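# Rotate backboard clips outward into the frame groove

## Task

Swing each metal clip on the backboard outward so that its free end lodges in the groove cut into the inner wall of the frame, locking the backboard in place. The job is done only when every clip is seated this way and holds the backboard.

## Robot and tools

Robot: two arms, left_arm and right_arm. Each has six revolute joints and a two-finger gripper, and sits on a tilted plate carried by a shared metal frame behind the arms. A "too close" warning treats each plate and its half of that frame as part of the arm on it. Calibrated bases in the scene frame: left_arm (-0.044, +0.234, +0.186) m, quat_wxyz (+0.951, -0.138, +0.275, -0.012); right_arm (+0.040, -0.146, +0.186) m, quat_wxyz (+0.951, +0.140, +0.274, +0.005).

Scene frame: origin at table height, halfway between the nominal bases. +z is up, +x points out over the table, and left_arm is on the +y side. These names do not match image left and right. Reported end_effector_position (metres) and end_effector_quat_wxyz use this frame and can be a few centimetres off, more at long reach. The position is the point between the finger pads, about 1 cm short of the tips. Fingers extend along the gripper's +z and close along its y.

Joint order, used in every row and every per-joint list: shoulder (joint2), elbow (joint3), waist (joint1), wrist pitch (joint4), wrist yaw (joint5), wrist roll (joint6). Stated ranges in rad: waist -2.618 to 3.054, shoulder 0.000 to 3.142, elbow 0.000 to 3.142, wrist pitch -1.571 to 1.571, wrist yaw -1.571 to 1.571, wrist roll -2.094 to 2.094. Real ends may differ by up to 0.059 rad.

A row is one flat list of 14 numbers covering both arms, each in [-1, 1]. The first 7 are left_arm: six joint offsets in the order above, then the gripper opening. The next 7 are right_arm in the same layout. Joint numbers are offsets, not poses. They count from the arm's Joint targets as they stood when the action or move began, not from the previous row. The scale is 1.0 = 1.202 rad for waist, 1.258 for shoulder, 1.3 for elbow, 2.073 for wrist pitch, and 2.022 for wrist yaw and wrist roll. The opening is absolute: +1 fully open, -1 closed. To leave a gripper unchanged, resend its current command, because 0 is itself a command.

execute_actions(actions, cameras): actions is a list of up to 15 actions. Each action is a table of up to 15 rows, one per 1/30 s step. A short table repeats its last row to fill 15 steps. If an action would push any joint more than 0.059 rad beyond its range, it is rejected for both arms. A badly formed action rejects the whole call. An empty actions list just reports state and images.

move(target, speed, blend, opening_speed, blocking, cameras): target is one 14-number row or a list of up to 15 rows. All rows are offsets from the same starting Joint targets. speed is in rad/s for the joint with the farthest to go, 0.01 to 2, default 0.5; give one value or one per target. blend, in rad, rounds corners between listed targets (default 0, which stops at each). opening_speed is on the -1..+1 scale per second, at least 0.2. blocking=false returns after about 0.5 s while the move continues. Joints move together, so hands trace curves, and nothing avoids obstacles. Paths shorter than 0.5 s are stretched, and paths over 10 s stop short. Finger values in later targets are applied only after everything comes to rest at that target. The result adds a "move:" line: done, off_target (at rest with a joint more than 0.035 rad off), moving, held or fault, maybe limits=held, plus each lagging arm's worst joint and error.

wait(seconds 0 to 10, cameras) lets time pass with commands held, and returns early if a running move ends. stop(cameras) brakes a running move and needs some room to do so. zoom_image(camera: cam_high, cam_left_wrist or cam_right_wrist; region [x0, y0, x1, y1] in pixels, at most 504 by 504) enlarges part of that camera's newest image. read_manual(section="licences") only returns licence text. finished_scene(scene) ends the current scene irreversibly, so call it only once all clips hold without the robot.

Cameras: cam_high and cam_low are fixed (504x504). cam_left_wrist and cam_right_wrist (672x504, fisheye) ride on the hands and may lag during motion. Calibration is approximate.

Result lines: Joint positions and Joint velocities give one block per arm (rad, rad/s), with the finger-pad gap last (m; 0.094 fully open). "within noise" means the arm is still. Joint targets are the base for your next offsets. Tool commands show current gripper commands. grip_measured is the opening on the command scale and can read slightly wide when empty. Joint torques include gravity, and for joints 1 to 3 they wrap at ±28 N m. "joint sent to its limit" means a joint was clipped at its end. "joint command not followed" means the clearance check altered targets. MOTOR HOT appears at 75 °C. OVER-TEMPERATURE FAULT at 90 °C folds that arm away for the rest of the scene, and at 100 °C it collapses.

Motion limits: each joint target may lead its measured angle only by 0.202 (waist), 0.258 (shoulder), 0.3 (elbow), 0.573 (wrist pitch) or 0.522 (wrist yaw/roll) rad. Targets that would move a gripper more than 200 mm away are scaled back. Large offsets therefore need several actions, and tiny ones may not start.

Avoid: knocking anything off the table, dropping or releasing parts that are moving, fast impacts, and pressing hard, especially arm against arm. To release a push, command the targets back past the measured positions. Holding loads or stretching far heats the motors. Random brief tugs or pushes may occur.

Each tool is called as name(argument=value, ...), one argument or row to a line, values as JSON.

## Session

Scene 1 done. Now scene 2.

execute_actions(
  actions=[],
)

zoom_image(
  camera="cam_high",
  region=[150, 170, 350, 370],
)

Scene clock: 0.00 s.
left_arm: end_effector_position=(+0.3618, -0.0223, +0.2298) grip_measured=+1.000 end_effector_quat_wxyz=(+0.009, +0.427, +0.904, +0.011) | right_arm: end_effector_position=(+0.6099, -0.4499, +0.3889) grip_measured=+1.000 end_effector_quat_wxyz=(+0.373, -0.115, +0.916, -0.090)
Joint names: [shoulder, elbow, waist, wrist pitch, wrist yaw, wrist roll]
Joint positions: left_arm=[2.12 2.084 -0.923 -1.404 -0.644 -0.023 0.094] | right_arm=[1.612 2.342 -0.725 -0.939 -0.492 -0.672 0.094]
Joint velocities: within noise
Joint torques (N m): no reading
Motor temperatures (°C): left_arm=[54 34 33 32 33 30 30] | right_arm=[33 31 33 30 34 33 32]
Heat: left arm: 54 °C; right arm: 34 °C.
Joint targets: left_arm=[2.118 2.087 -0.932 -1.406 -0.644 -0.023] | right_arm=[1.607 2.347 -0.726 -0.947 -0.498 -0.671]
Tool commands: left_gripper/opening=+1.0 right_gripper/opening=+1.0
camera_calibration:
cam_left_wrist: T_world_to_cam=[[-0.799765, -0.592828, -0.0945034, 0.305407], [-0.587438, 0.740425, 0.326629, 0.189021], [-0.123662, 0.316741, -0.940416, 0.364142], [0, 0, 0, 1]] pos_world=[0.400322, -0.0742408, 0.309567]
cam_right_wrist: T_world_to_cam=[[0.161822, -0.974771, 0.153736, -0.588159], [-0.895201, -0.21056, -0.392785, 0.640284], [0.415246, -0.0740633, -0.906689, 0.170315], [0, 0, 0, 1]] pos_world=[0.597637, -0.425889, 0.496337]

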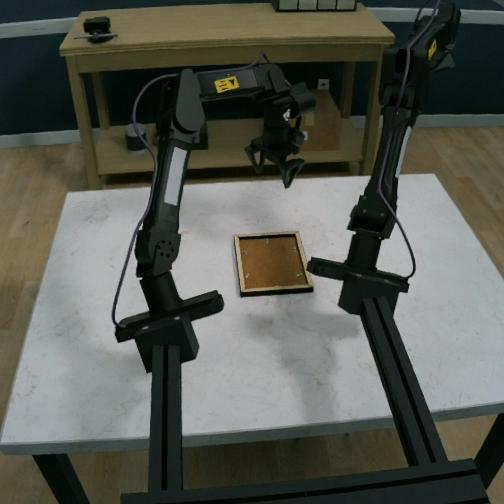

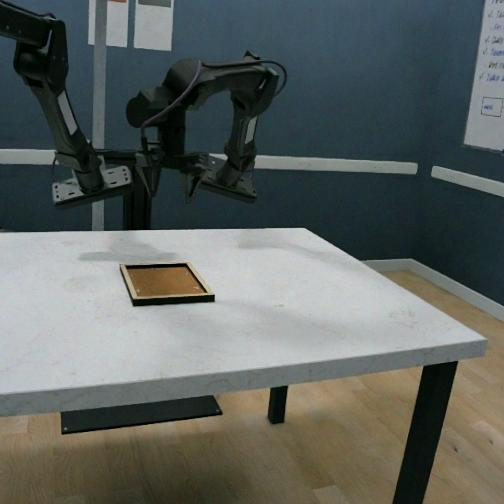

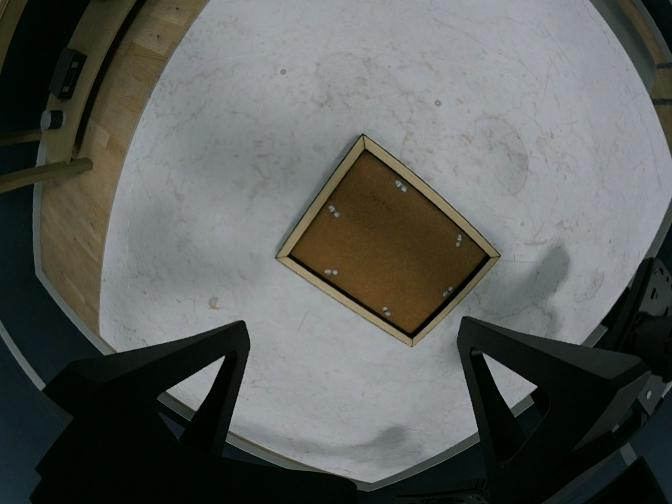

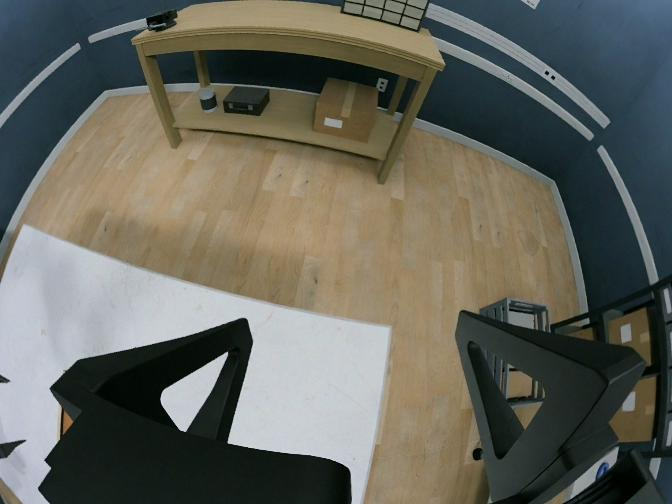

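Scaled by 2.520 from the camera's 504x504 image, which has a finer 720x720 frame.

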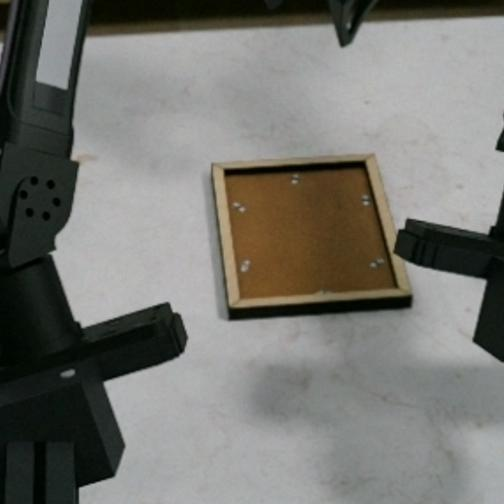

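zoom_image(
  camera="cam_left_wrist",
  region=[270, 130, 510, 350],
)

zoom_image(
  camera="cam_left_wrist",
  region=[310, 170, 430, 290],
)

zoom_image(
  camera="cam_left_wrist",
  region=[370, 220, 490, 340],
)

Scaled by 2.100 from the camera's 672x504 image, which has a finer 960x720 frame.

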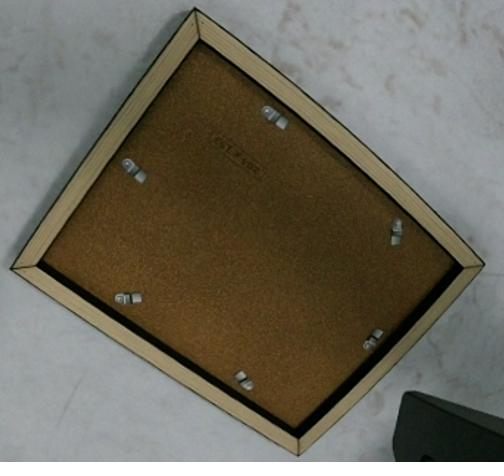

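Scaled by 4.200 from the camera's 672x504 image, which has a finer 960x720 frame.

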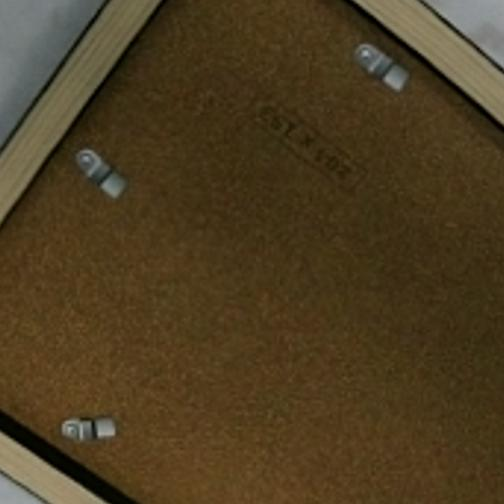

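Scaled by 4.200 from the camera's 672x504 image, which has a finer 960x720 frame.

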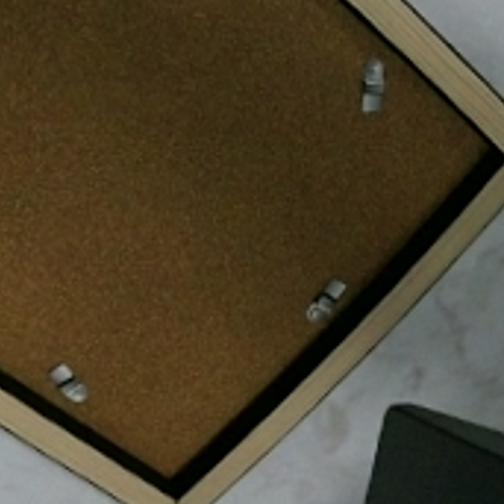

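move(
  target=[-0.65,-0.682,0.276,0.338,0.078,-0.272,-1,-0.15,-0.58,0.57,0.016,0.26,-0.116,-1],
  speed=0.9,
  opening_speed=1.5,
  cameras=["cam_high"],
)

Scene clock: 77.70 s.
left_arm: end_effector_position=(+0.3849, +0.1350, +0.2428) grip_measured=-0.990 end_effector_quat_wxyz=(+0.148, -0.121, +0.974, -0.119) | right_arm: end_effector_position=(+0.5378, -0.2145, +0.2203) grip_measured=-0.988 end_effector_quat_wxyz=(+0.150, -0.363, +0.918, +0.041)
Joint names: [shoulder, elbow, waist, wrist pitch, wrist yaw, wrist roll]
Joint positions: left_arm=[1.311 1.217 -0.604 -0.713 -0.496 -0.565 0] | right_arm=[1.45 1.607 -0.047 -0.921 0.027 -0.897 0.001]
Joint velocities: within noise
Joint torques (N m): left_arm=[-8.01 4.36 -2.21 1.25 0.17 -0.05] | right_arm=[-14.75 5.64 1.84 0.85 -0.1 -0.1]
Motor temperatures (°C): left_arm=[62 35 36 32 33 30 30] | right_arm=[52 36 33 34 34 33 32]
Heat: left arm: 62 °C; right arm: 52 °C.
Joint targets: left_arm=[1.301 1.200 -0.601 -0.705 -0.486 -0.573] | right_arm=[1.418 1.593 -0.041 -0.914 0.028 -0.905]
move: done
Images, in order (width x height): cam_high 504x504.

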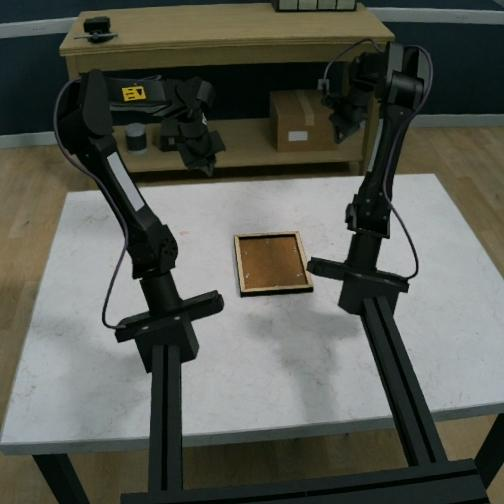

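move(
  target=[-0.4,-0.461,0.089,0.118,0,0,-1,-0.163,-0.595,0.583,0.016,0.266,-0.116,-1],
  speed=0.9,
  cameras=["cam_right_wrist"],
)

zoom_image(
  camera="cam_right_wrist",
  region=[180, 20, 500, 340],
)

Scene clock: 90.63 s.
left_arm: end_effector_position=(+0.2901, +0.2014, +0.2033) grip_measured=-0.990 end_effector_quat_wxyz=(+0.197, -0.193, +0.954, -0.113) | right_arm: end_effector_position=(+0.3169, -0.0869, +0.1678) grip_measured=-0.988 end_effector_quat_wxyz=(+0.011, +0.755, -0.655, +0.000)
Joint names: [shoulder, elbow, waist, wrist pitch, wrist yaw, wrist roll]
Joint positions: left_arm=[0.811 0.617 -0.498 -0.467 -0.494 -0.566 0] | right_arm=[1.232 0.831 0.645 -0.89 0.563 -1.132 0.001]
Joint velocities: within noise
Joint torques (N m): left_arm=[-4.1 4.52 -0.14 1.37 0.12 -0.05] | right_arm=[-6.58 4.56 3.02 0.5 -0.05 -0.11]
Motor temperatures (°C): left_arm=[58 35 35 32 33 30 30] | right_arm=[52 35 33 33 34 33 32]
Heat: left arm: 58 °C; right arm: 52 °C.
Joint targets: left_arm=[0.798 0.601 -0.493 -0.460 -0.486 -0.573] | right_arm=[1.214 0.819 0.660 -0.880 0.565 -1.140]
move: done
camera_calibration:
cam_right_wrist: T_world_to_cam=[[0.991917, 0.0819954, -0.0968347, -0.282036], [0.111075, -0.93004, 0.350268, -0.138539], [-0.0613397, -0.358193, -0.93163, 0.248873], [0, 0, 0, 1]] pos_world=[0.310411, -0.0165766, 0.253073]
Images, in order (width x height): cam_right_wrist 672x504.

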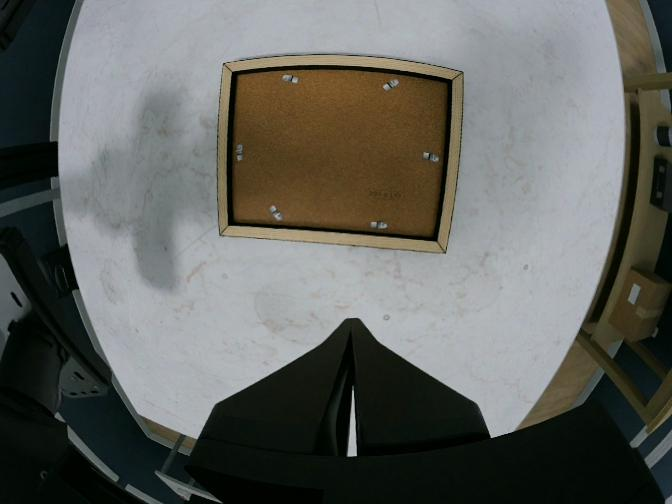

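Scaled by 1.575 from the camera's 672x504 image, which has a finer 960x720 frame.

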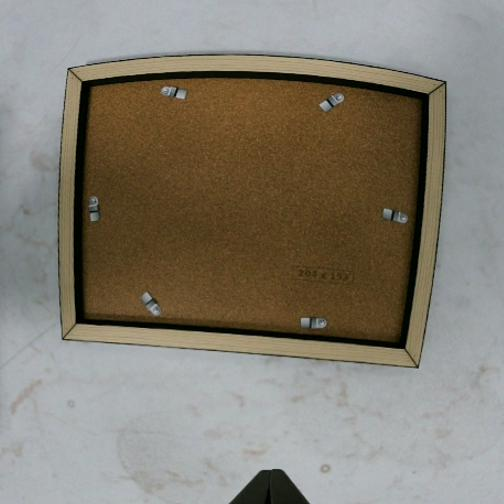

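zoom_image(
  camera="cam_right_wrist",
  region=[270, 55, 330, 115],
)

zoom_image(
  camera="cam_right_wrist",
  region=[360, 55, 420, 115],
)

zoom_image(
  camera="cam_right_wrist",
  region=[400, 125, 460, 185],
)

zoom_image(
  camera="cam_right_wrist",
  region=[350, 195, 410, 255],
)

zoom_image(
  camera="cam_right_wrist",
  region=[250, 185, 310, 245],
)

zoom_image(
  camera="cam_right_wrist",
  region=[215, 125, 275, 185],
)

Scaled by 8.400 from the camera's 672x504 image, which has a finer 960x720 frame.

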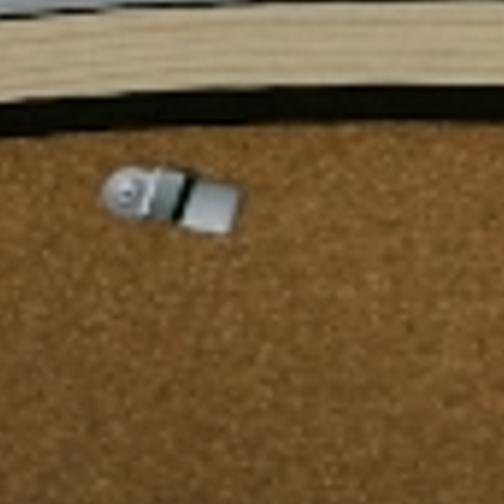

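Scaled by 8.400 from the camera's 672x504 image, which has a finer 960x720 frame.

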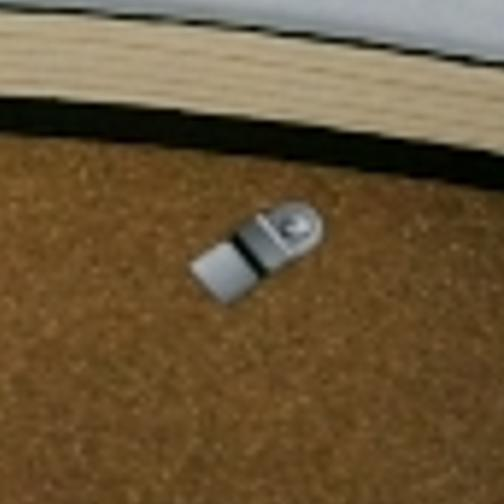

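Scaled by 8.400 from the camera's 672x504 image, which has a finer 960x720 frame.

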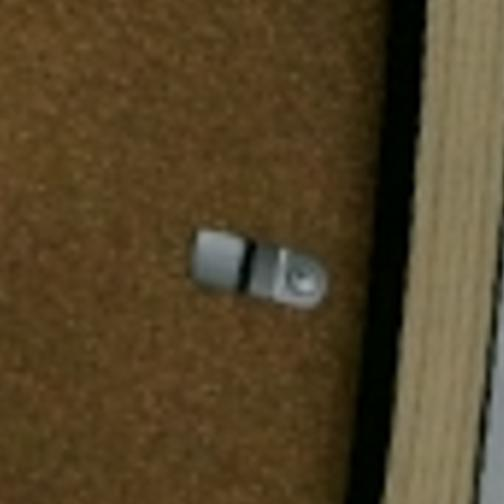

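Scaled by 8.400 from the camera's 672x504 image, which has a finer 960x720 frame.

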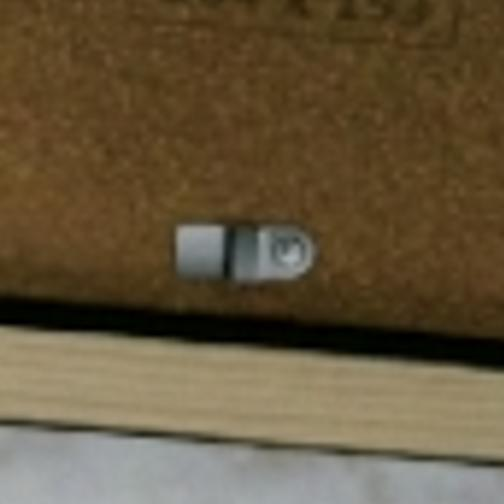

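Scaled by 8.400 from the camera's 672x504 image, which has a finer 960x720 frame.

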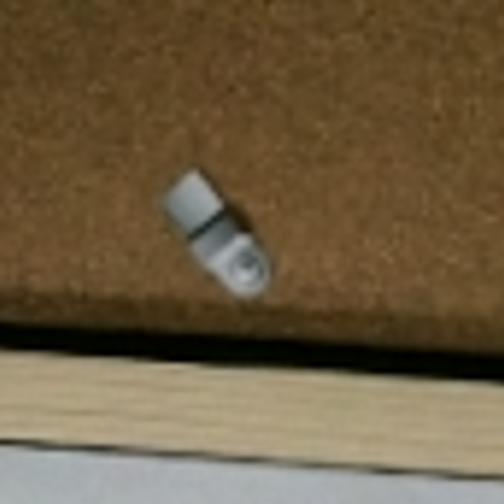

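Scaled by 8.400 from the camera's 672x504 image, which has a finer 960x720 frame.

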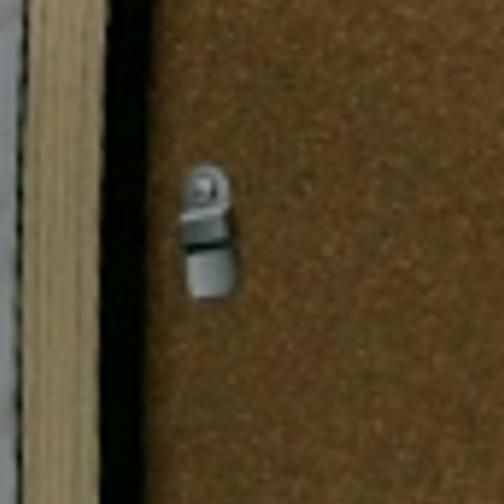

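move(
  target=[0,0,0,0,0,0,-1,0.3021,-0.1208,-0.2446,0.3198,-0.0584,0.685,-0.38],
  speed=0.8,
  opening_speed=1.0,
  cameras=["cam_right_wrist"],
)

zoom_image(
  camera="cam_right_wrist",
  region=[250, 200, 450, 400],
)

Scene clock: 323.50 s.
left_arm: end_effector_position=(+0.2903, +0.2014, +0.2034) grip_measured=-0.990 end_effector_quat_wxyz=(+0.198, -0.193, +0.954, -0.114) | right_arm: end_effector_position=(+0.3264, -0.0808, +0.0441) grip_measured=-0.382 end_effector_quat_wxyz=(-0.006, -0.023, +1.000, +0.000)
Joint names: [shoulder, elbow, waist, wrist pitch, wrist yaw, wrist roll]
Joint positions: left_arm=[0.811 0.617 -0.498 -0.466 -0.494 -0.566 0] | right_arm=[1.577 0.673 0.373 -0.235 0.454 0.237 0.029]
Joint velocities: within noise
Joint torques (N m): left_arm=[-4.11 4.52 -0.18 1.39 0.13 -0.04] | right_arm=[-5.74 2.58 1.87 0.61 -0.06 0.1]
Motor temperatures (°C): left_arm=[51 36 33 36 33 30 31] | right_arm=[39 33 33 32 34 33 33]
Heat: left arm: 51 °C; right arm: 39 °C.
Joint targets: left_arm=[0.798 0.601 -0.493 -0.460 -0.486 -0.573] | right_arm=[1.594 0.662 0.366 -0.218 0.447 0.245]
move: done
camera_calibration:
cam_right_wrist: T_world_to_cam=[[-0.0114048, -0.996648, -0.0810059, -0.0643596], [-0.937508, -0.017518, 0.347523, 0.325485], [-0.347777, 0.0799071, -0.934166, 0.265466], [0, 0, 0, 1]] pos_world=[0.396733, -0.0796546, 0.129662]
Images, in order (width x height): cam_right_wrist 672x504.

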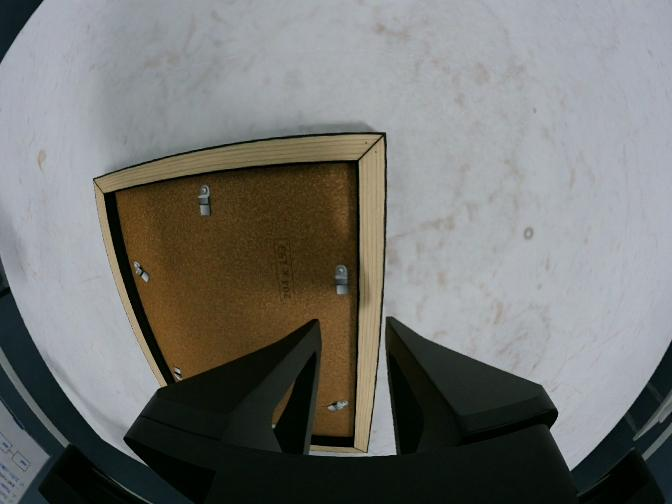

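Scaled by 2.520 from the camera's 672x504 image, which has a finer 960x720 frame.

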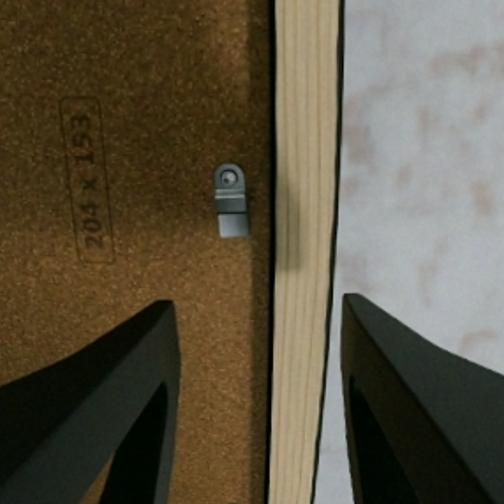

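move(
  target=[
    [0,0,0,0,0,0,-1,0.0413,0.0292,-0.03,0.0193,-0.0099,-0.0282,-0.38],
    [0,0,0,0,0,0,-1,0.0747,0.0269,-0.0449,0.0468,-0.0129,-0.0346,-0.38],
  ],
  speed=[0.3,0.1],
  cameras=["cam_right_wrist"],
)

zoom_image(
  camera="cam_right_wrist",
  region=[270, 220, 440, 350],
)

Scene clock: 380.83 s.
left_arm: end_effector_position=(+0.2903, +0.2014, +0.2034) grip_measured=-0.990 end_effector_quat_wxyz=(+0.198, -0.193, +0.954, -0.114) | right_arm: end_effector_position=(+0.3307, -0.0831, +0.0206) grip_measured=-0.382 end_effector_quat_wxyz=(-0.008, -0.024, +1.000, +0.001)
Joint names: [shoulder, elbow, waist, wrist pitch, wrist yaw, wrist roll]
Joint positions: left_arm=[0.811 0.617 -0.498 -0.466 -0.494 -0.566 0] | right_arm=[1.668 0.685 0.32 -0.138 0.428 0.184 0.029]
Joint velocities: within noise
Joint torques (N m): left_arm=[-4.08 4.56 -0.17 1.39 0.13 -0.05] | right_arm=[-5.83 3.97 1.96 0.57 -0.09 -0.11]
Motor temperatures (°C): left_arm=[50 36 33 36 33 30 31] | right_arm=[38 32 33 32 34 33 32]
Heat: left arm: 50 °C; right arm: 38 °C.
Joint targets: left_arm=[0.798 0.601 -0.493 -0.460 -0.486 -0.573] | right_arm=[1.687 0.697 0.312 -0.120 0.421 0.175]
move: done
camera_calibration:
cam_right_wrist: T_world_to_cam=[[-0.0101088, -0.996477, -0.0832565, -0.0688091], [-0.935978, -0.0198729, 0.351498, 0.336839], [-0.351914, 0.0814795, -0.932479, 0.246648], [0, 0, 0, 1]] pos_world=[0.401377, -0.0819695, 0.105867]
Images, in order (width x height): cam_right_wrist 672x504.

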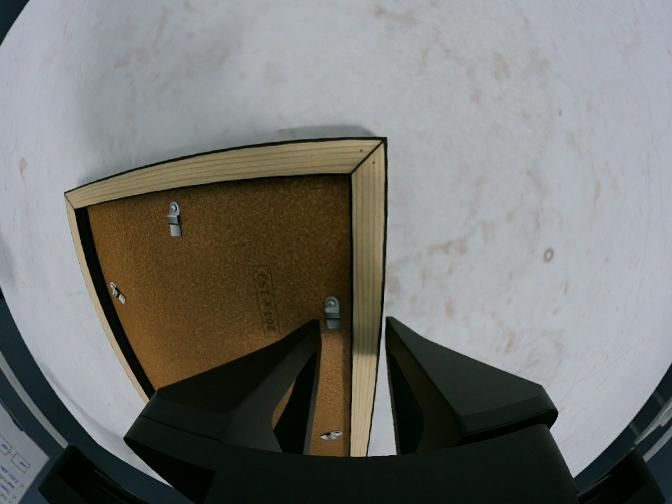

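Scaled by 2.965 from the camera's 672x504 image, which has a finer 960x720 frame.

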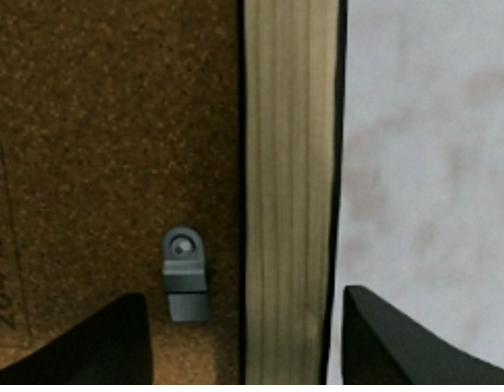

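move(
  target=[0,0,0,0,0,0,-1,0.0055,0,-0.002,0.005,0,-0.001,-0.38],
  speed=0.1,
  cameras=[],
)

Scene clock: 396.67 s.
left_arm: end_effector_position=(+0.2903, +0.2014, +0.2034) grip_measured=-0.990 end_effector_quat_wxyz=(+0.198, -0.193, +0.954, -0.114) | right_arm: end_effector_position=(+0.3313, -0.0822, +0.0193) grip_measured=-0.382 end_effector_quat_wxyz=(-0.006, -0.025, +1.000, +0.001)
Joint names: [shoulder, elbow, waist, wrist pitch, wrist yaw, wrist roll]
Joint positions: left_arm=[0.811 0.617 -0.498 -0.466 -0.494 -0.566 0] | right_arm=[1.674 0.685 0.32 -0.128 0.428 0.181 0.029]
Joint velocities: within noise
Joint torques (N m): left_arm=[-4.12 4.53 -0.17 1.4 0.12 -0.06] | right_arm=[-5.7 4.01 1.59 0.62 -0.08 -0.07]
Motor temperatures (°C): left_arm=[50 36 33 36 33 30 31] | right_arm=[38 33 33 32 34 33 32]
Heat: left arm: 50 °C; right arm: 38 °C.
Joint targets: left_arm=[0.798 0.601 -0.493 -0.460 -0.486 -0.573] | right_arm=[1.694 0.697 0.310 -0.110 0.421 0.173]
move: done
No camera images: "cameras" was empty.

move(
  target=[0,0,0,0,0,0,-1,0.0065,0.002,-0.002,0.006,0,-0.001,-0.38],
  speed=0.1,
  cameras=["cam_right_wrist"],
)

zoom_image(
  camera="cam_right_wrist",
  region=[300, 270, 400, 350],
)

Scene clock: 402.67 s.
left_arm: end_effector_position=(+0.2903, +0.2014, +0.2034) grip_measured=-0.990 end_effector_quat_wxyz=(+0.198, -0.193, +0.954, -0.114) | right_arm: end_effector_position=(+0.3320, -0.0826, +0.0171) grip_measured=-0.382 end_effector_quat_wxyz=(-0.005, -0.023, +1.000, +0.001)
Joint names: [shoulder, elbow, waist, wrist pitch, wrist yaw, wrist roll]
Joint positions: left_arm=[0.811 0.617 -0.498 -0.466 -0.494 -0.566 0] | right_arm=[1.682 0.685 0.316 -0.115 0.427 0.179 0.029]
Joint velocities: within noise
Joint torques (N m): left_arm=[-4.08 4.55 -0.17 1.39 0.13 -0.05] | right_arm=[-5.97 4.19 1.99 0.57 -0.09 -0.12]
Motor temperatures (°C): left_arm=[50 36 33 36 33 30 31] | right_arm=[39 33 33 32 34 33 32]
Heat: left arm: 50 °C; right arm: 39 °C.
Joint targets: left_arm=[0.798 0.601 -0.493 -0.460 -0.486 -0.573] | right_arm=[1.702 0.700 0.307 -0.098 0.421 0.171]
move: done
camera_calibration:
cam_right_wrist: T_world_to_cam=[[-0.0126305, -0.996435, -0.0834157, -0.0678402], [-0.938145, -0.0170586, 0.345822, 0.340442], [-0.346012, 0.0826239, -0.934585, 0.241954], [0, 0, 0, 1]] pos_world=[0.402247, -0.0817821, 0.102736]
Images, in order (width x height): cam_right_wrist 672x504.

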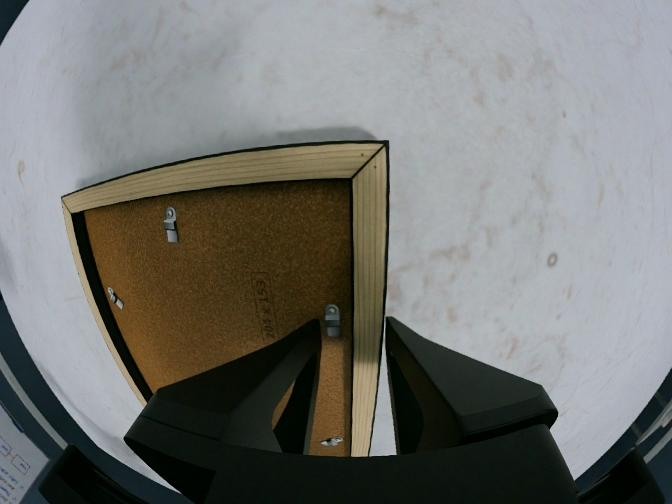

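Scaled by 5.040 from the camera's 672x504 image, which has a finer 960x720 frame.

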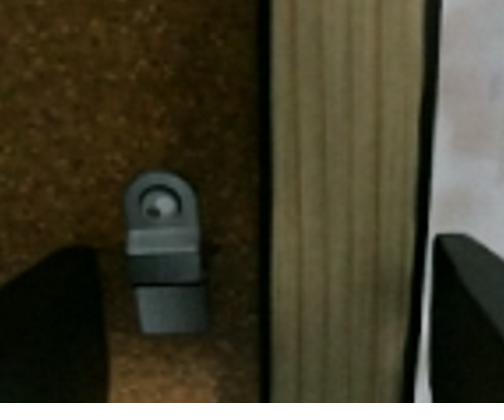

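move(
  target=[0,0,0,0,0,0,-1,0.0065,0.001,-0.002,0.006,0,-0.001,-0.38],
  speed=0.1,
  cameras=["cam_right_wrist"],
)

zoom_image(
  camera="cam_right_wrist",
  region=[300, 270, 400, 350],
)

Scene clock: 409.63 s.
left_arm: end_effector_position=(+0.2903, +0.2014, +0.2034) grip_measured=-0.990 end_effector_quat_wxyz=(+0.198, -0.193, +0.954, -0.114) | right_arm: end_effector_position=(+0.3329, -0.0824, +0.0169) grip_measured=-0.382 end_effector_quat_wxyz=(-0.003, -0.023, +1.000, +0.001)
Joint names: [shoulder, elbow, waist, wrist pitch, wrist yaw, wrist roll]
Joint positions: left_arm=[0.811 0.617 -0.498 -0.466 -0.494 -0.566 0] | right_arm=[1.683 0.685 0.316 -0.11 0.427 0.177 0.029]
Joint velocities: within noise
Joint torques (N m): left_arm=[-4.11 4.52 -0.14 1.39 0.12 -0.05] | right_arm=[-5.16 4.36 1.63 0.67 -0.07 -0.14]
Motor temperatures (°C): left_arm=[50 36 33 36 33 30 31] | right_arm=[38 33 33 32 34 33 32]
Heat: left arm: 50 °C; right arm: 38 °C.
Joint targets: left_arm=[0.798 0.601 -0.493 -0.460 -0.486 -0.573] | right_arm=[1.711 0.701 0.305 -0.085 0.421 0.169]
move: done
camera_calibration:
cam_right_wrist: T_world_to_cam=[[-0.0116537, -0.996378, -0.0842316, -0.0678848], [-0.939299, -0.017979, 0.34263, 0.341651], [-0.342903, 0.0831116, -0.935687, 0.24109], [0, 0, 0, 1]] pos_world=[0.402792, -0.0815338, 0.102807]
Images, in order (width x height): cam_right_wrist 672x504.

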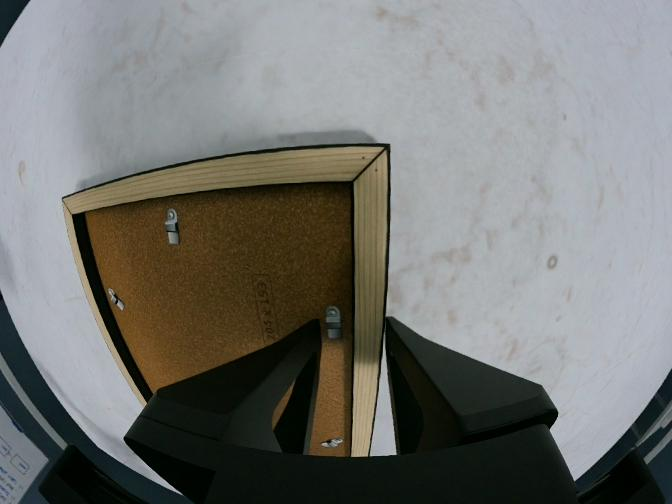

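Scaled by 5.040 from the camera's 672x504 image, which has a finer 960x720 frame.

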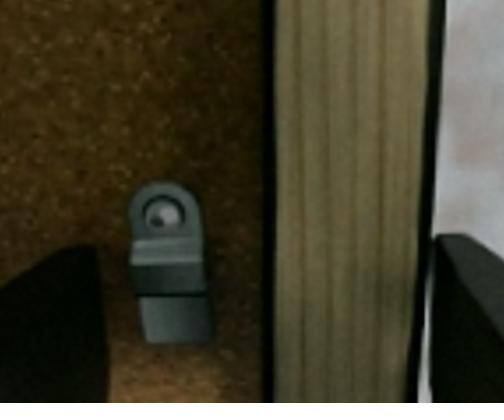

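move(
  target=[
    [0,0,0,0,0,0,-1,-0.0075,-0.0112,0,0.0055,0,0,-0.38],
    [0,0,0,0,0,0,-1,-0.0055,-0.0112,0,0.0055,0,0,-0.70],
  ],
  speed=0.1,
  opening_speed=0.3,
  cameras=["cam_right_wrist"],
)

zoom_image(
  camera="cam_right_wrist",
  region=[300, 270, 400, 350],
)

Scene clock: 429.13 s.
left_arm: end_effector_position=(+0.2903, +0.2014, +0.2034) grip_measured=-0.990 end_effector_quat_wxyz=(+0.198, -0.193, +0.954, -0.114) | right_arm: end_effector_position=(+0.3356, -0.0868, +0.0170) grip_measured=-0.699 end_effector_quat_wxyz=(+0.002, -0.025, +1.000, -0.011)
Joint names: [shoulder, elbow, waist, wrist pitch, wrist yaw, wrist roll]
Joint positions: left_arm=[0.811 0.617 -0.498 -0.466 -0.494 -0.566 0] | right_arm=[1.682 0.685 0.315 -0.104 0.452 0.17 0.014]
Joint velocities: within noise
Joint torques (N m): left_arm=[-4.1 4.53 -0.18 1.39 0.13 -0.04] | right_arm=[-5.74 3.04 1.91 0.75 -0.27 -0.04]
Motor temperatures (°C): left_arm=[49 36 33 36 33 30 31] | right_arm=[38 33 33 32 34 33 32]
Heat: left arm: 49 °C; right arm: 38 °C.
Joint targets: left_arm=[0.798 0.601 -0.493 -0.460 -0.486 -0.573] | right_arm=[1.704 0.686 0.305 -0.074 0.421 0.169]
move: done
camera_calibration:
cam_right_wrist: T_world_to_cam=[[-0.00798324, -0.998097, -0.0611399, -0.0739992], [-0.943249, -0.0127828, 0.33184, 0.346059], [-0.33199, 0.0603193, -0.941352, 0.23699], [0, 0, 0, 1]] pos_world=[0.404507, -0.0837299, 0.10373]
Images, in order (width x height): cam_right_wrist 672x504.

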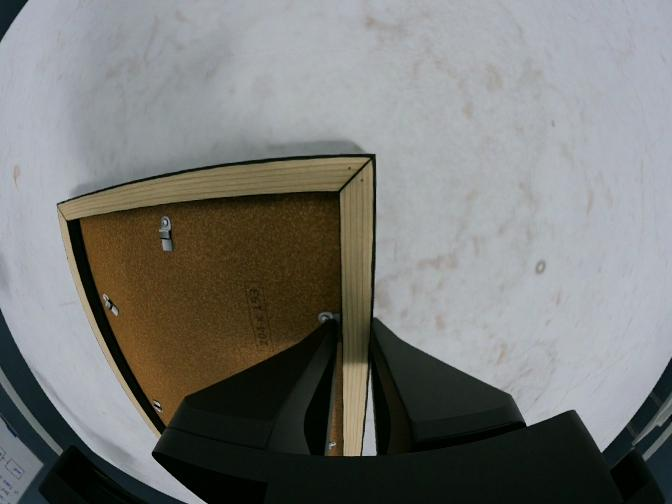

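Scaled by 5.040 from the camera's 672x504 image, which has a finer 960x720 frame.

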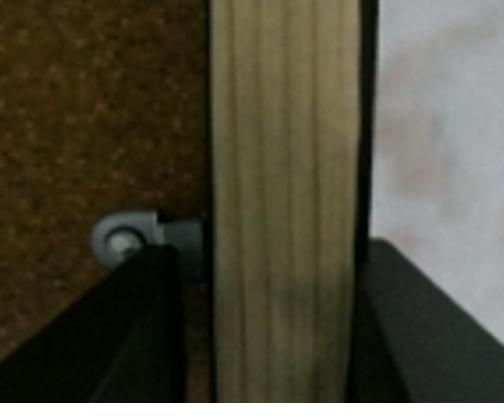

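move(
  target=[0,0,0,0,0,0,-1,0,0,0,-0.006,0,0,-0.45],
  speed=0.1,
  opening_speed=1.0,
  cameras=["cam_right_wrist"],
)

zoom_image(
  camera="cam_right_wrist",
  region=[300, 270, 400, 350],
)

Scene clock: 437.40 s.
left_arm: end_effector_position=(+0.2903, +0.2014, +0.2034) grip_measured=-0.990 end_effector_quat_wxyz=(+0.198, -0.193, +0.954, -0.114) | right_arm: end_effector_position=(+0.3363, -0.0892, +0.0173) grip_measured=-0.452 end_effector_quat_wxyz=(+0.004, -0.025, +1.000, -0.017)
Joint names: [shoulder, elbow, waist, wrist pitch, wrist yaw, wrist roll]
Joint positions: left_arm=[0.811 0.617 -0.498 -0.466 -0.494 -0.566 0] | right_arm=[1.681 0.685 0.315 -0.104 0.466 0.169 0.026]
Joint velocities: within noise
Joint torques (N m): left_arm=[-4.1 4.51 -0.17 1.4 0.13 -0.04] | right_arm=[-5.67 2.97 1.87 0.62 -0.42 -0.04]
Motor temperatures (°C): left_arm=[49 36 32 36 33 30 31] | right_arm=[38 33 33 32 34 33 33]
Heat: left arm: 49 °C; right arm: 38 °C.
Joint targets: left_arm=[0.798 0.601 -0.493 -0.460 -0.486 -0.573] | right_arm=[1.704 0.686 0.305 -0.086 0.421 0.169]
move: off_target (right_arm); right_arm: the wrist yaw is farthest, 0.045 rad from its target
camera_calibration:
cam_right_wrist: T_world_to_cam=[[-0.00721268, -0.998828, -0.047851, -0.0769671], [-0.944334, -0.00893587, 0.328866, 0.34732], [-0.328909, 0.0475593, -0.943163, 0.235424], [0, 0, 0, 1]] pos_world=[0.404864, -0.0849699, 0.104138]
Images, in order (width x height): cam_right_wrist 672x504.

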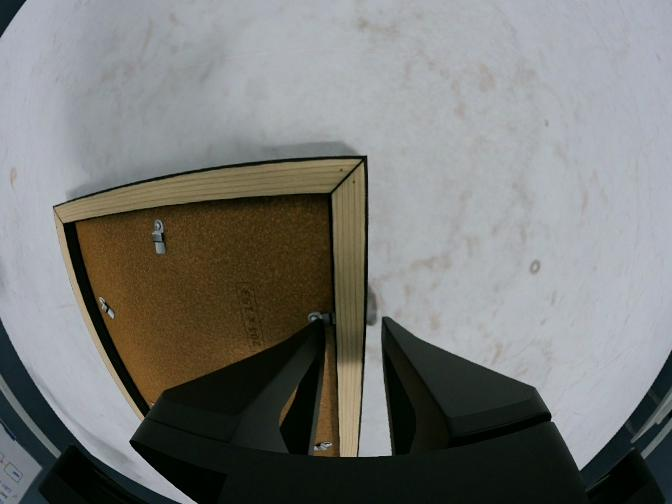

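Scaled by 5.040 from the camera's 672x504 image, which has a finer 960x720 frame.

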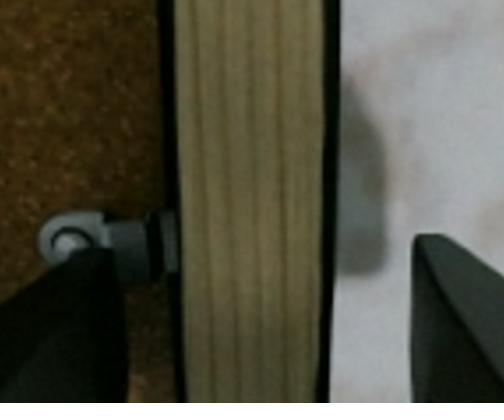

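move(
  target=[0,0,0,0,0,0,-1,-0.075,0,0.028,-0.05,0.008,0.02,-0.38],
  speed=0.3,
  cameras=["cam_right_wrist"],
)

zoom_image(
  camera="cam_right_wrist",
  region=[250, 220, 450, 420],
)

Scene clock: 454.10 s.
left_arm: end_effector_position=(+0.2903, +0.2014, +0.2034) grip_measured=-0.990 end_effector_quat_wxyz=(+0.198, -0.193, +0.954, -0.114) | right_arm: end_effector_position=(+0.3340, -0.0886, +0.0292) grip_measured=-0.382 end_effector_quat_wxyz=(-0.003, -0.015, +1.000, -0.006)
Joint names: [shoulder, elbow, waist, wrist pitch, wrist yaw, wrist roll]
Joint positions: left_arm=[0.811 0.617 -0.498 -0.466 -0.494 -0.566 0] | right_arm=[1.628 0.685 0.322 -0.171 0.444 0.202 0.029]
Joint velocities: within noise
Joint torques (N m): left_arm=[-4.1 4.51 -0.2 1.4 0.12 -0.06] | right_arm=[-9.47 3.21 3.74 0.32 -0.06 0.05]
Motor temperatures (°C): left_arm=[49 36 32 36 33 30 31] | right_arm=[38 32 33 32 34 33 32]
Heat: left arm: 49 °C; right arm: 38 °C.
Joint targets: left_arm=[0.798 0.601 -0.493 -0.460 -0.486 -0.573] | right_arm=[1.609 0.686 0.339 -0.190 0.437 0.210]
move: done
camera_calibration:
cam_right_wrist: T_world_to_cam=[[-0.0283341, -0.997137, -0.0701055, -0.0679024], [-0.93973, 0.00266443, 0.341908, 0.34041], [-0.340742, 0.0755678, -0.937115, 0.252161], [0, 0, 0, 1]] pos_world=[0.403891, -0.0876702, 0.115155]
Images, in order (width x height): cam_right_wrist 672x504.

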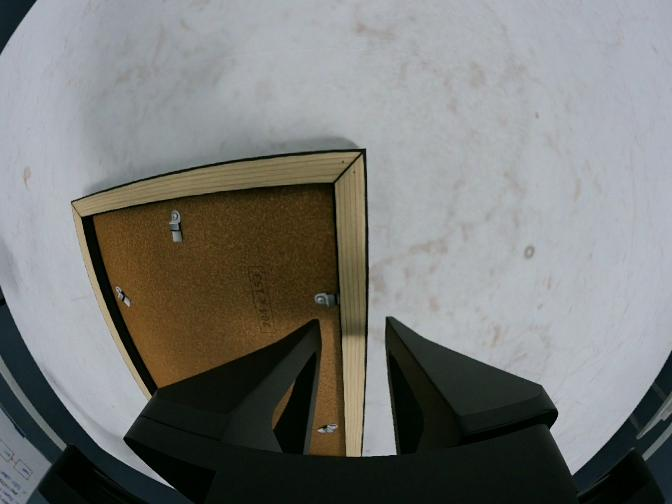

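Scaled by 2.520 from the camera's 672x504 image, which has a finer 960x720 frame.

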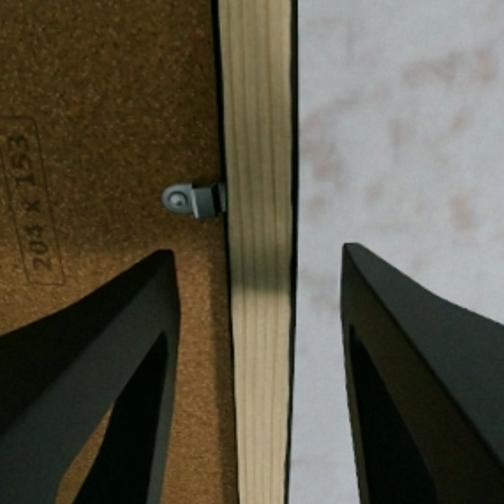

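move(
  target=[
    [0,0,0,0,0,0,-1,-0.04,0,0.021,-0.034,0.004,0.015,-0.17],
    [0,0,0,0,0,0,-1,-0.0866,-0.2915,0.1406,0.095,0.0381,0.089,-0.17],
  ],
  speed=0.5,
  blend=0.03,
  cameras=["cam_right_wrist"],
)

zoom_image(
  camera="cam_right_wrist",
  region=[240, 200, 440, 400],
)

Scene clock: 517.07 s.
left_arm: end_effector_position=(+0.2903, +0.2014, +0.2034) grip_measured=-0.990 end_effector_quat_wxyz=(+0.198, -0.193, +0.954, -0.114) | right_arm: end_effector_position=(+0.2270, -0.0836, +0.0387) grip_measured=-0.172 end_effector_quat_wxyz=(-0.014, -0.018, +1.000, -0.006)
Joint names: [shoulder, elbow, waist, wrist pitch, wrist yaw, wrist roll]
Joint positions: left_arm=[0.811 0.617 -0.498 -0.466 -0.494 -0.566 0] | right_arm=[1.52 0.312 0.492 -0.011 0.504 0.382 0.039]
Joint velocities: within noise
Joint torques (N m): left_arm=[-4.12 4.55 -0.16 1.39 0.13 -0.04] | right_arm=[-6.39 1.61 3.21 0.55 0.1 0.08]
Motor temperatures (°C): left_arm=[48 36 32 37 33 30 31] | right_arm=[40 32 34 31 34 33 32]
Heat: left arm: 48 °C; right arm: 40 °C.
Joint targets: left_arm=[0.798 0.601 -0.493 -0.460 -0.486 -0.573] | right_arm=[1.501 0.307 0.507 0.007 0.514 0.390]
move: done
camera_calibration:
cam_right_wrist: T_world_to_cam=[[-0.0236328, -0.997297, -0.0695761, -0.0664261], [-0.931914, -0.00321768, 0.362664, 0.233524], [-0.361908, 0.0734097, -0.929319, 0.228583], [0, 0, 0, 1]] pos_world=[0.29878, -0.0822753, 0.123114]
Images, in order (width x height): cam_right_wrist 672x504.

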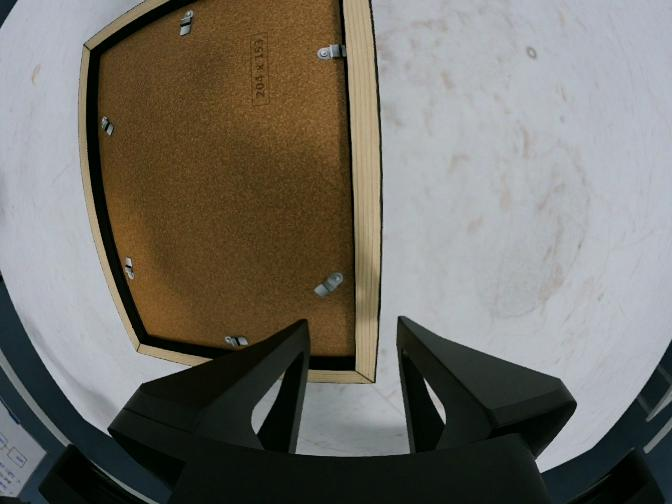

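Scaled by 2.520 from the camera's 672x504 image, which has a finer 960x720 frame.

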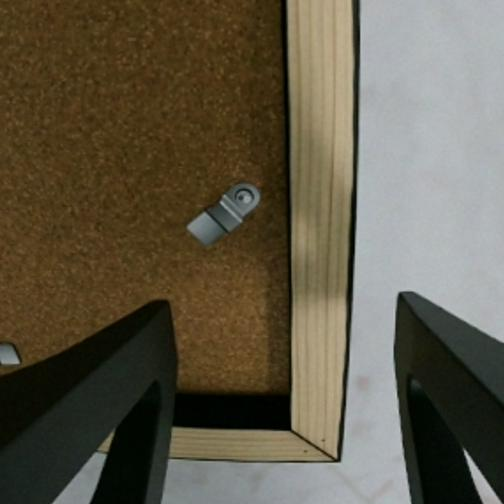

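move(
  target=[0,0,0,0,0,0,-1,0.1502,0.0254,-0.0599,0.0738,-0.0188,-0.0346,-0.17],
  speed=0.2,
  cameras=["cam_right_wrist"],
)

zoom_image(
  camera="cam_right_wrist",
  region=[290, 250, 420, 350],
)

Scene clock: 552.07 s.
left_arm: end_effector_position=(+0.2903, +0.2014, +0.2034) grip_measured=-0.990 end_effector_quat_wxyz=(+0.198, -0.193, +0.954, -0.114) | right_arm: end_effector_position=(+0.2271, -0.0802, +0.0169) grip_measured=-0.172 end_effector_quat_wxyz=(-0.021, -0.024, +0.999, -0.007)
Joint names: [shoulder, elbow, waist, wrist pitch, wrist yaw, wrist roll]
Joint positions: left_arm=[0.811 0.617 -0.498 -0.466 -0.494 -0.566 0] | right_arm=[1.667 0.331 0.447 0.125 0.485 0.328 0.039]
Joint velocities: within noise
Joint torques (N m): left_arm=[-4.08 4.53 -0.14 1.4 0.13 -0.04] | right_arm=[-3.21 2.09 1.26 0.7 -0.08 -0.11]
Motor temperatures (°C): left_arm=[48 36 32 37 33 30 31] | right_arm=[38 32 33 31 34 33 32]
Heat: left arm: 48 °C; right arm: 38 °C.
Joint targets: left_arm=[0.798 0.601 -0.493 -0.460 -0.486 -0.573] | right_arm=[1.690 0.340 0.435 0.160 0.476 0.320]
move: done
camera_calibration:
cam_right_wrist: T_world_to_cam=[[-0.0120181, -0.997651, -0.0674349, -0.0672976], [-0.926367, -0.0142796, 0.376352, 0.239155], [-0.376431, 0.0669925, -0.924019, 0.210737], [0, 0, 0, 1]] pos_world=[0.300065, -0.0778423, 0.10018]
Images, in order (width x height): cam_right_wrist 672x504.

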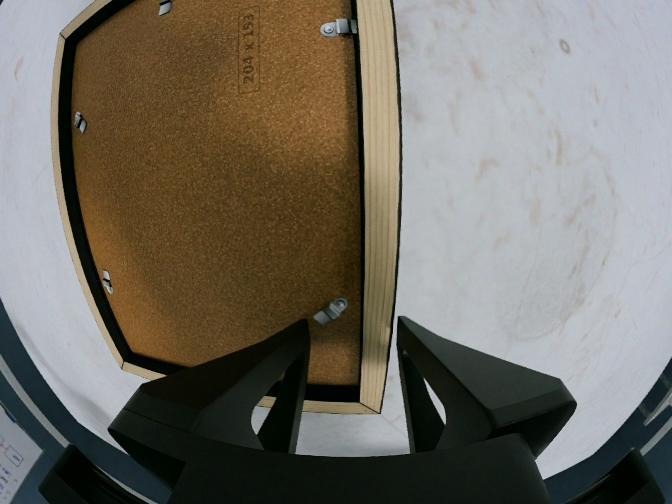

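Scaled by 3.877 from the camera's 672x504 image, which has a finer 960x720 frame.

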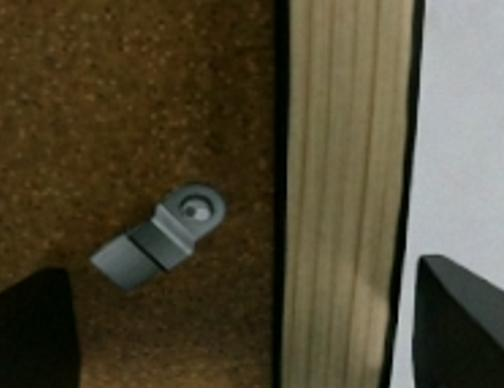

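move(
  target=[0,0,0,0,0,0,-1,-0.008,0.0154,0,-0.005,0,0,-0.17],
  speed=0.1,
  cameras=[],
)

move(
  target=[0,0,0,0,0,0,-1,-0.0437,-0.0346,-0.0341,0,-0.0084,-0.0198,-0.70],
  speed=0.03,
  opening_speed=0.29,
  cameras=["cam_right_wrist"],
)

zoom_image(
  camera="cam_right_wrist",
  region=[290, 250, 420, 350],
)

Scene clock: 593.83 s.
left_arm: end_effector_position=(+0.2903, +0.2014, +0.2034) grip_measured=-0.990 end_effector_quat_wxyz=(+0.198, -0.193, +0.954, -0.114) | right_arm: end_effector_position=(+0.2362, -0.0770, +0.0168) grip_measured=-0.172 end_effector_quat_wxyz=(-0.013, -0.019, +1.000, -0.003)
Joint names: [shoulder, elbow, waist, wrist pitch, wrist yaw, wrist roll]
Joint positions: left_arm=[0.811 0.617 -0.498 -0.466 -0.494 -0.566 0] | right_arm=[1.667 0.351 0.444 0.127 0.482 0.326 0.039]
Joint velocities: within noise
Joint torques (N m): left_arm=[-4.11 4.55 -0.16 1.4 0.13 -0.06] | right_arm=[-4.26 2.28 1.47 0.63 -0.06 -0.1]
Motor temperatures (°C): left_arm=[47 36 32 37 33 30 31] | right_arm=[37 32 33 32 34 33 32]
Heat: left arm: 47 °C; right arm: 37 °C.
Joint targets: left_arm=[0.798 0.601 -0.493 -0.460 -0.486 -0.573] | right_arm=[1.679 0.361 0.436 0.150 0.476 0.320]
move: done
No camera images: "cameras" was empty.

Scene clock: 596.30 s.
left_arm: end_effector_position=(+0.2903, +0.2014, +0.2034) grip_measured=-0.990 end_effector_quat_wxyz=(+0.198, -0.193, +0.954, -0.114) | right_arm: end_effector_position=(+0.2341, -0.0857, +0.0177) grip_measured=-0.695 end_effector_quat_wxyz=(-0.014, -0.023, +1.000, +0.001)
Joint names: [shoulder, elbow, waist, wrist pitch, wrist yaw, wrist roll]
Joint positions: left_arm=[0.811 0.617 -0.498 -0.466 -0.494 -0.566 0] | right_arm=[1.63 0.323 0.404 0.136 0.458 0.276 0.014]
Joint velocities: left_arm=[within noise] | right_arm=[-0.012 -0.027 0.027 -0.081 0.007 -0.007 0.007]
Joint torques (N m): left_arm=[-4.07 4.53 -0.16 1.4 0.13 -0.04] | right_arm=[-5.68 0.58 1.52 0.53 0.01 0.01]
Motor temperatures (°C): left_arm=[47 36 32 37 33 30 31] | right_arm=[37 32 33 32 34 33 32]
Heat: left arm: 47 °C; right arm: 37 °C.
Joint targets: left_arm=[0.798 0.601 -0.493 -0.460 -0.486 -0.573] | right_arm=[1.624 0.315 0.394 0.150 0.459 0.279]
move: done
camera_calibration:
cam_right_wrist: T_world_to_cam=[[-0.0138737, -0.996376, -0.0839216, -0.0717208], [-0.931421, -0.0176485, 0.363515, 0.246379], [-0.363679, 0.0832096, -0.927801, 0.212969], [0, 0, 0, 1]] pos_world=[0.30594, -0.0848337, 0.102011]
Images, in order (width x height): cam_right_wrist 672x504.

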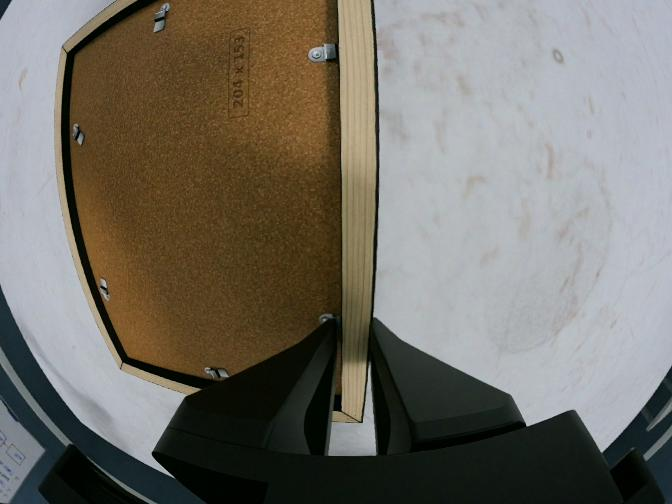

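Scaled by 3.877 from the camera's 672x504 image, which has a finer 960x720 frame.

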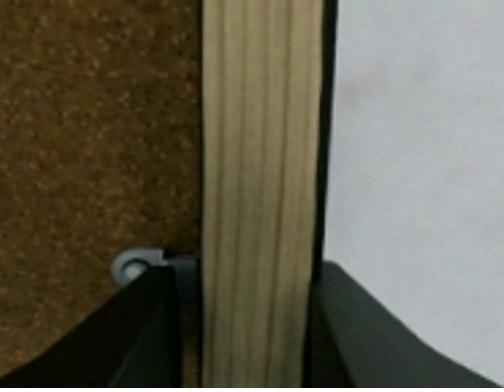

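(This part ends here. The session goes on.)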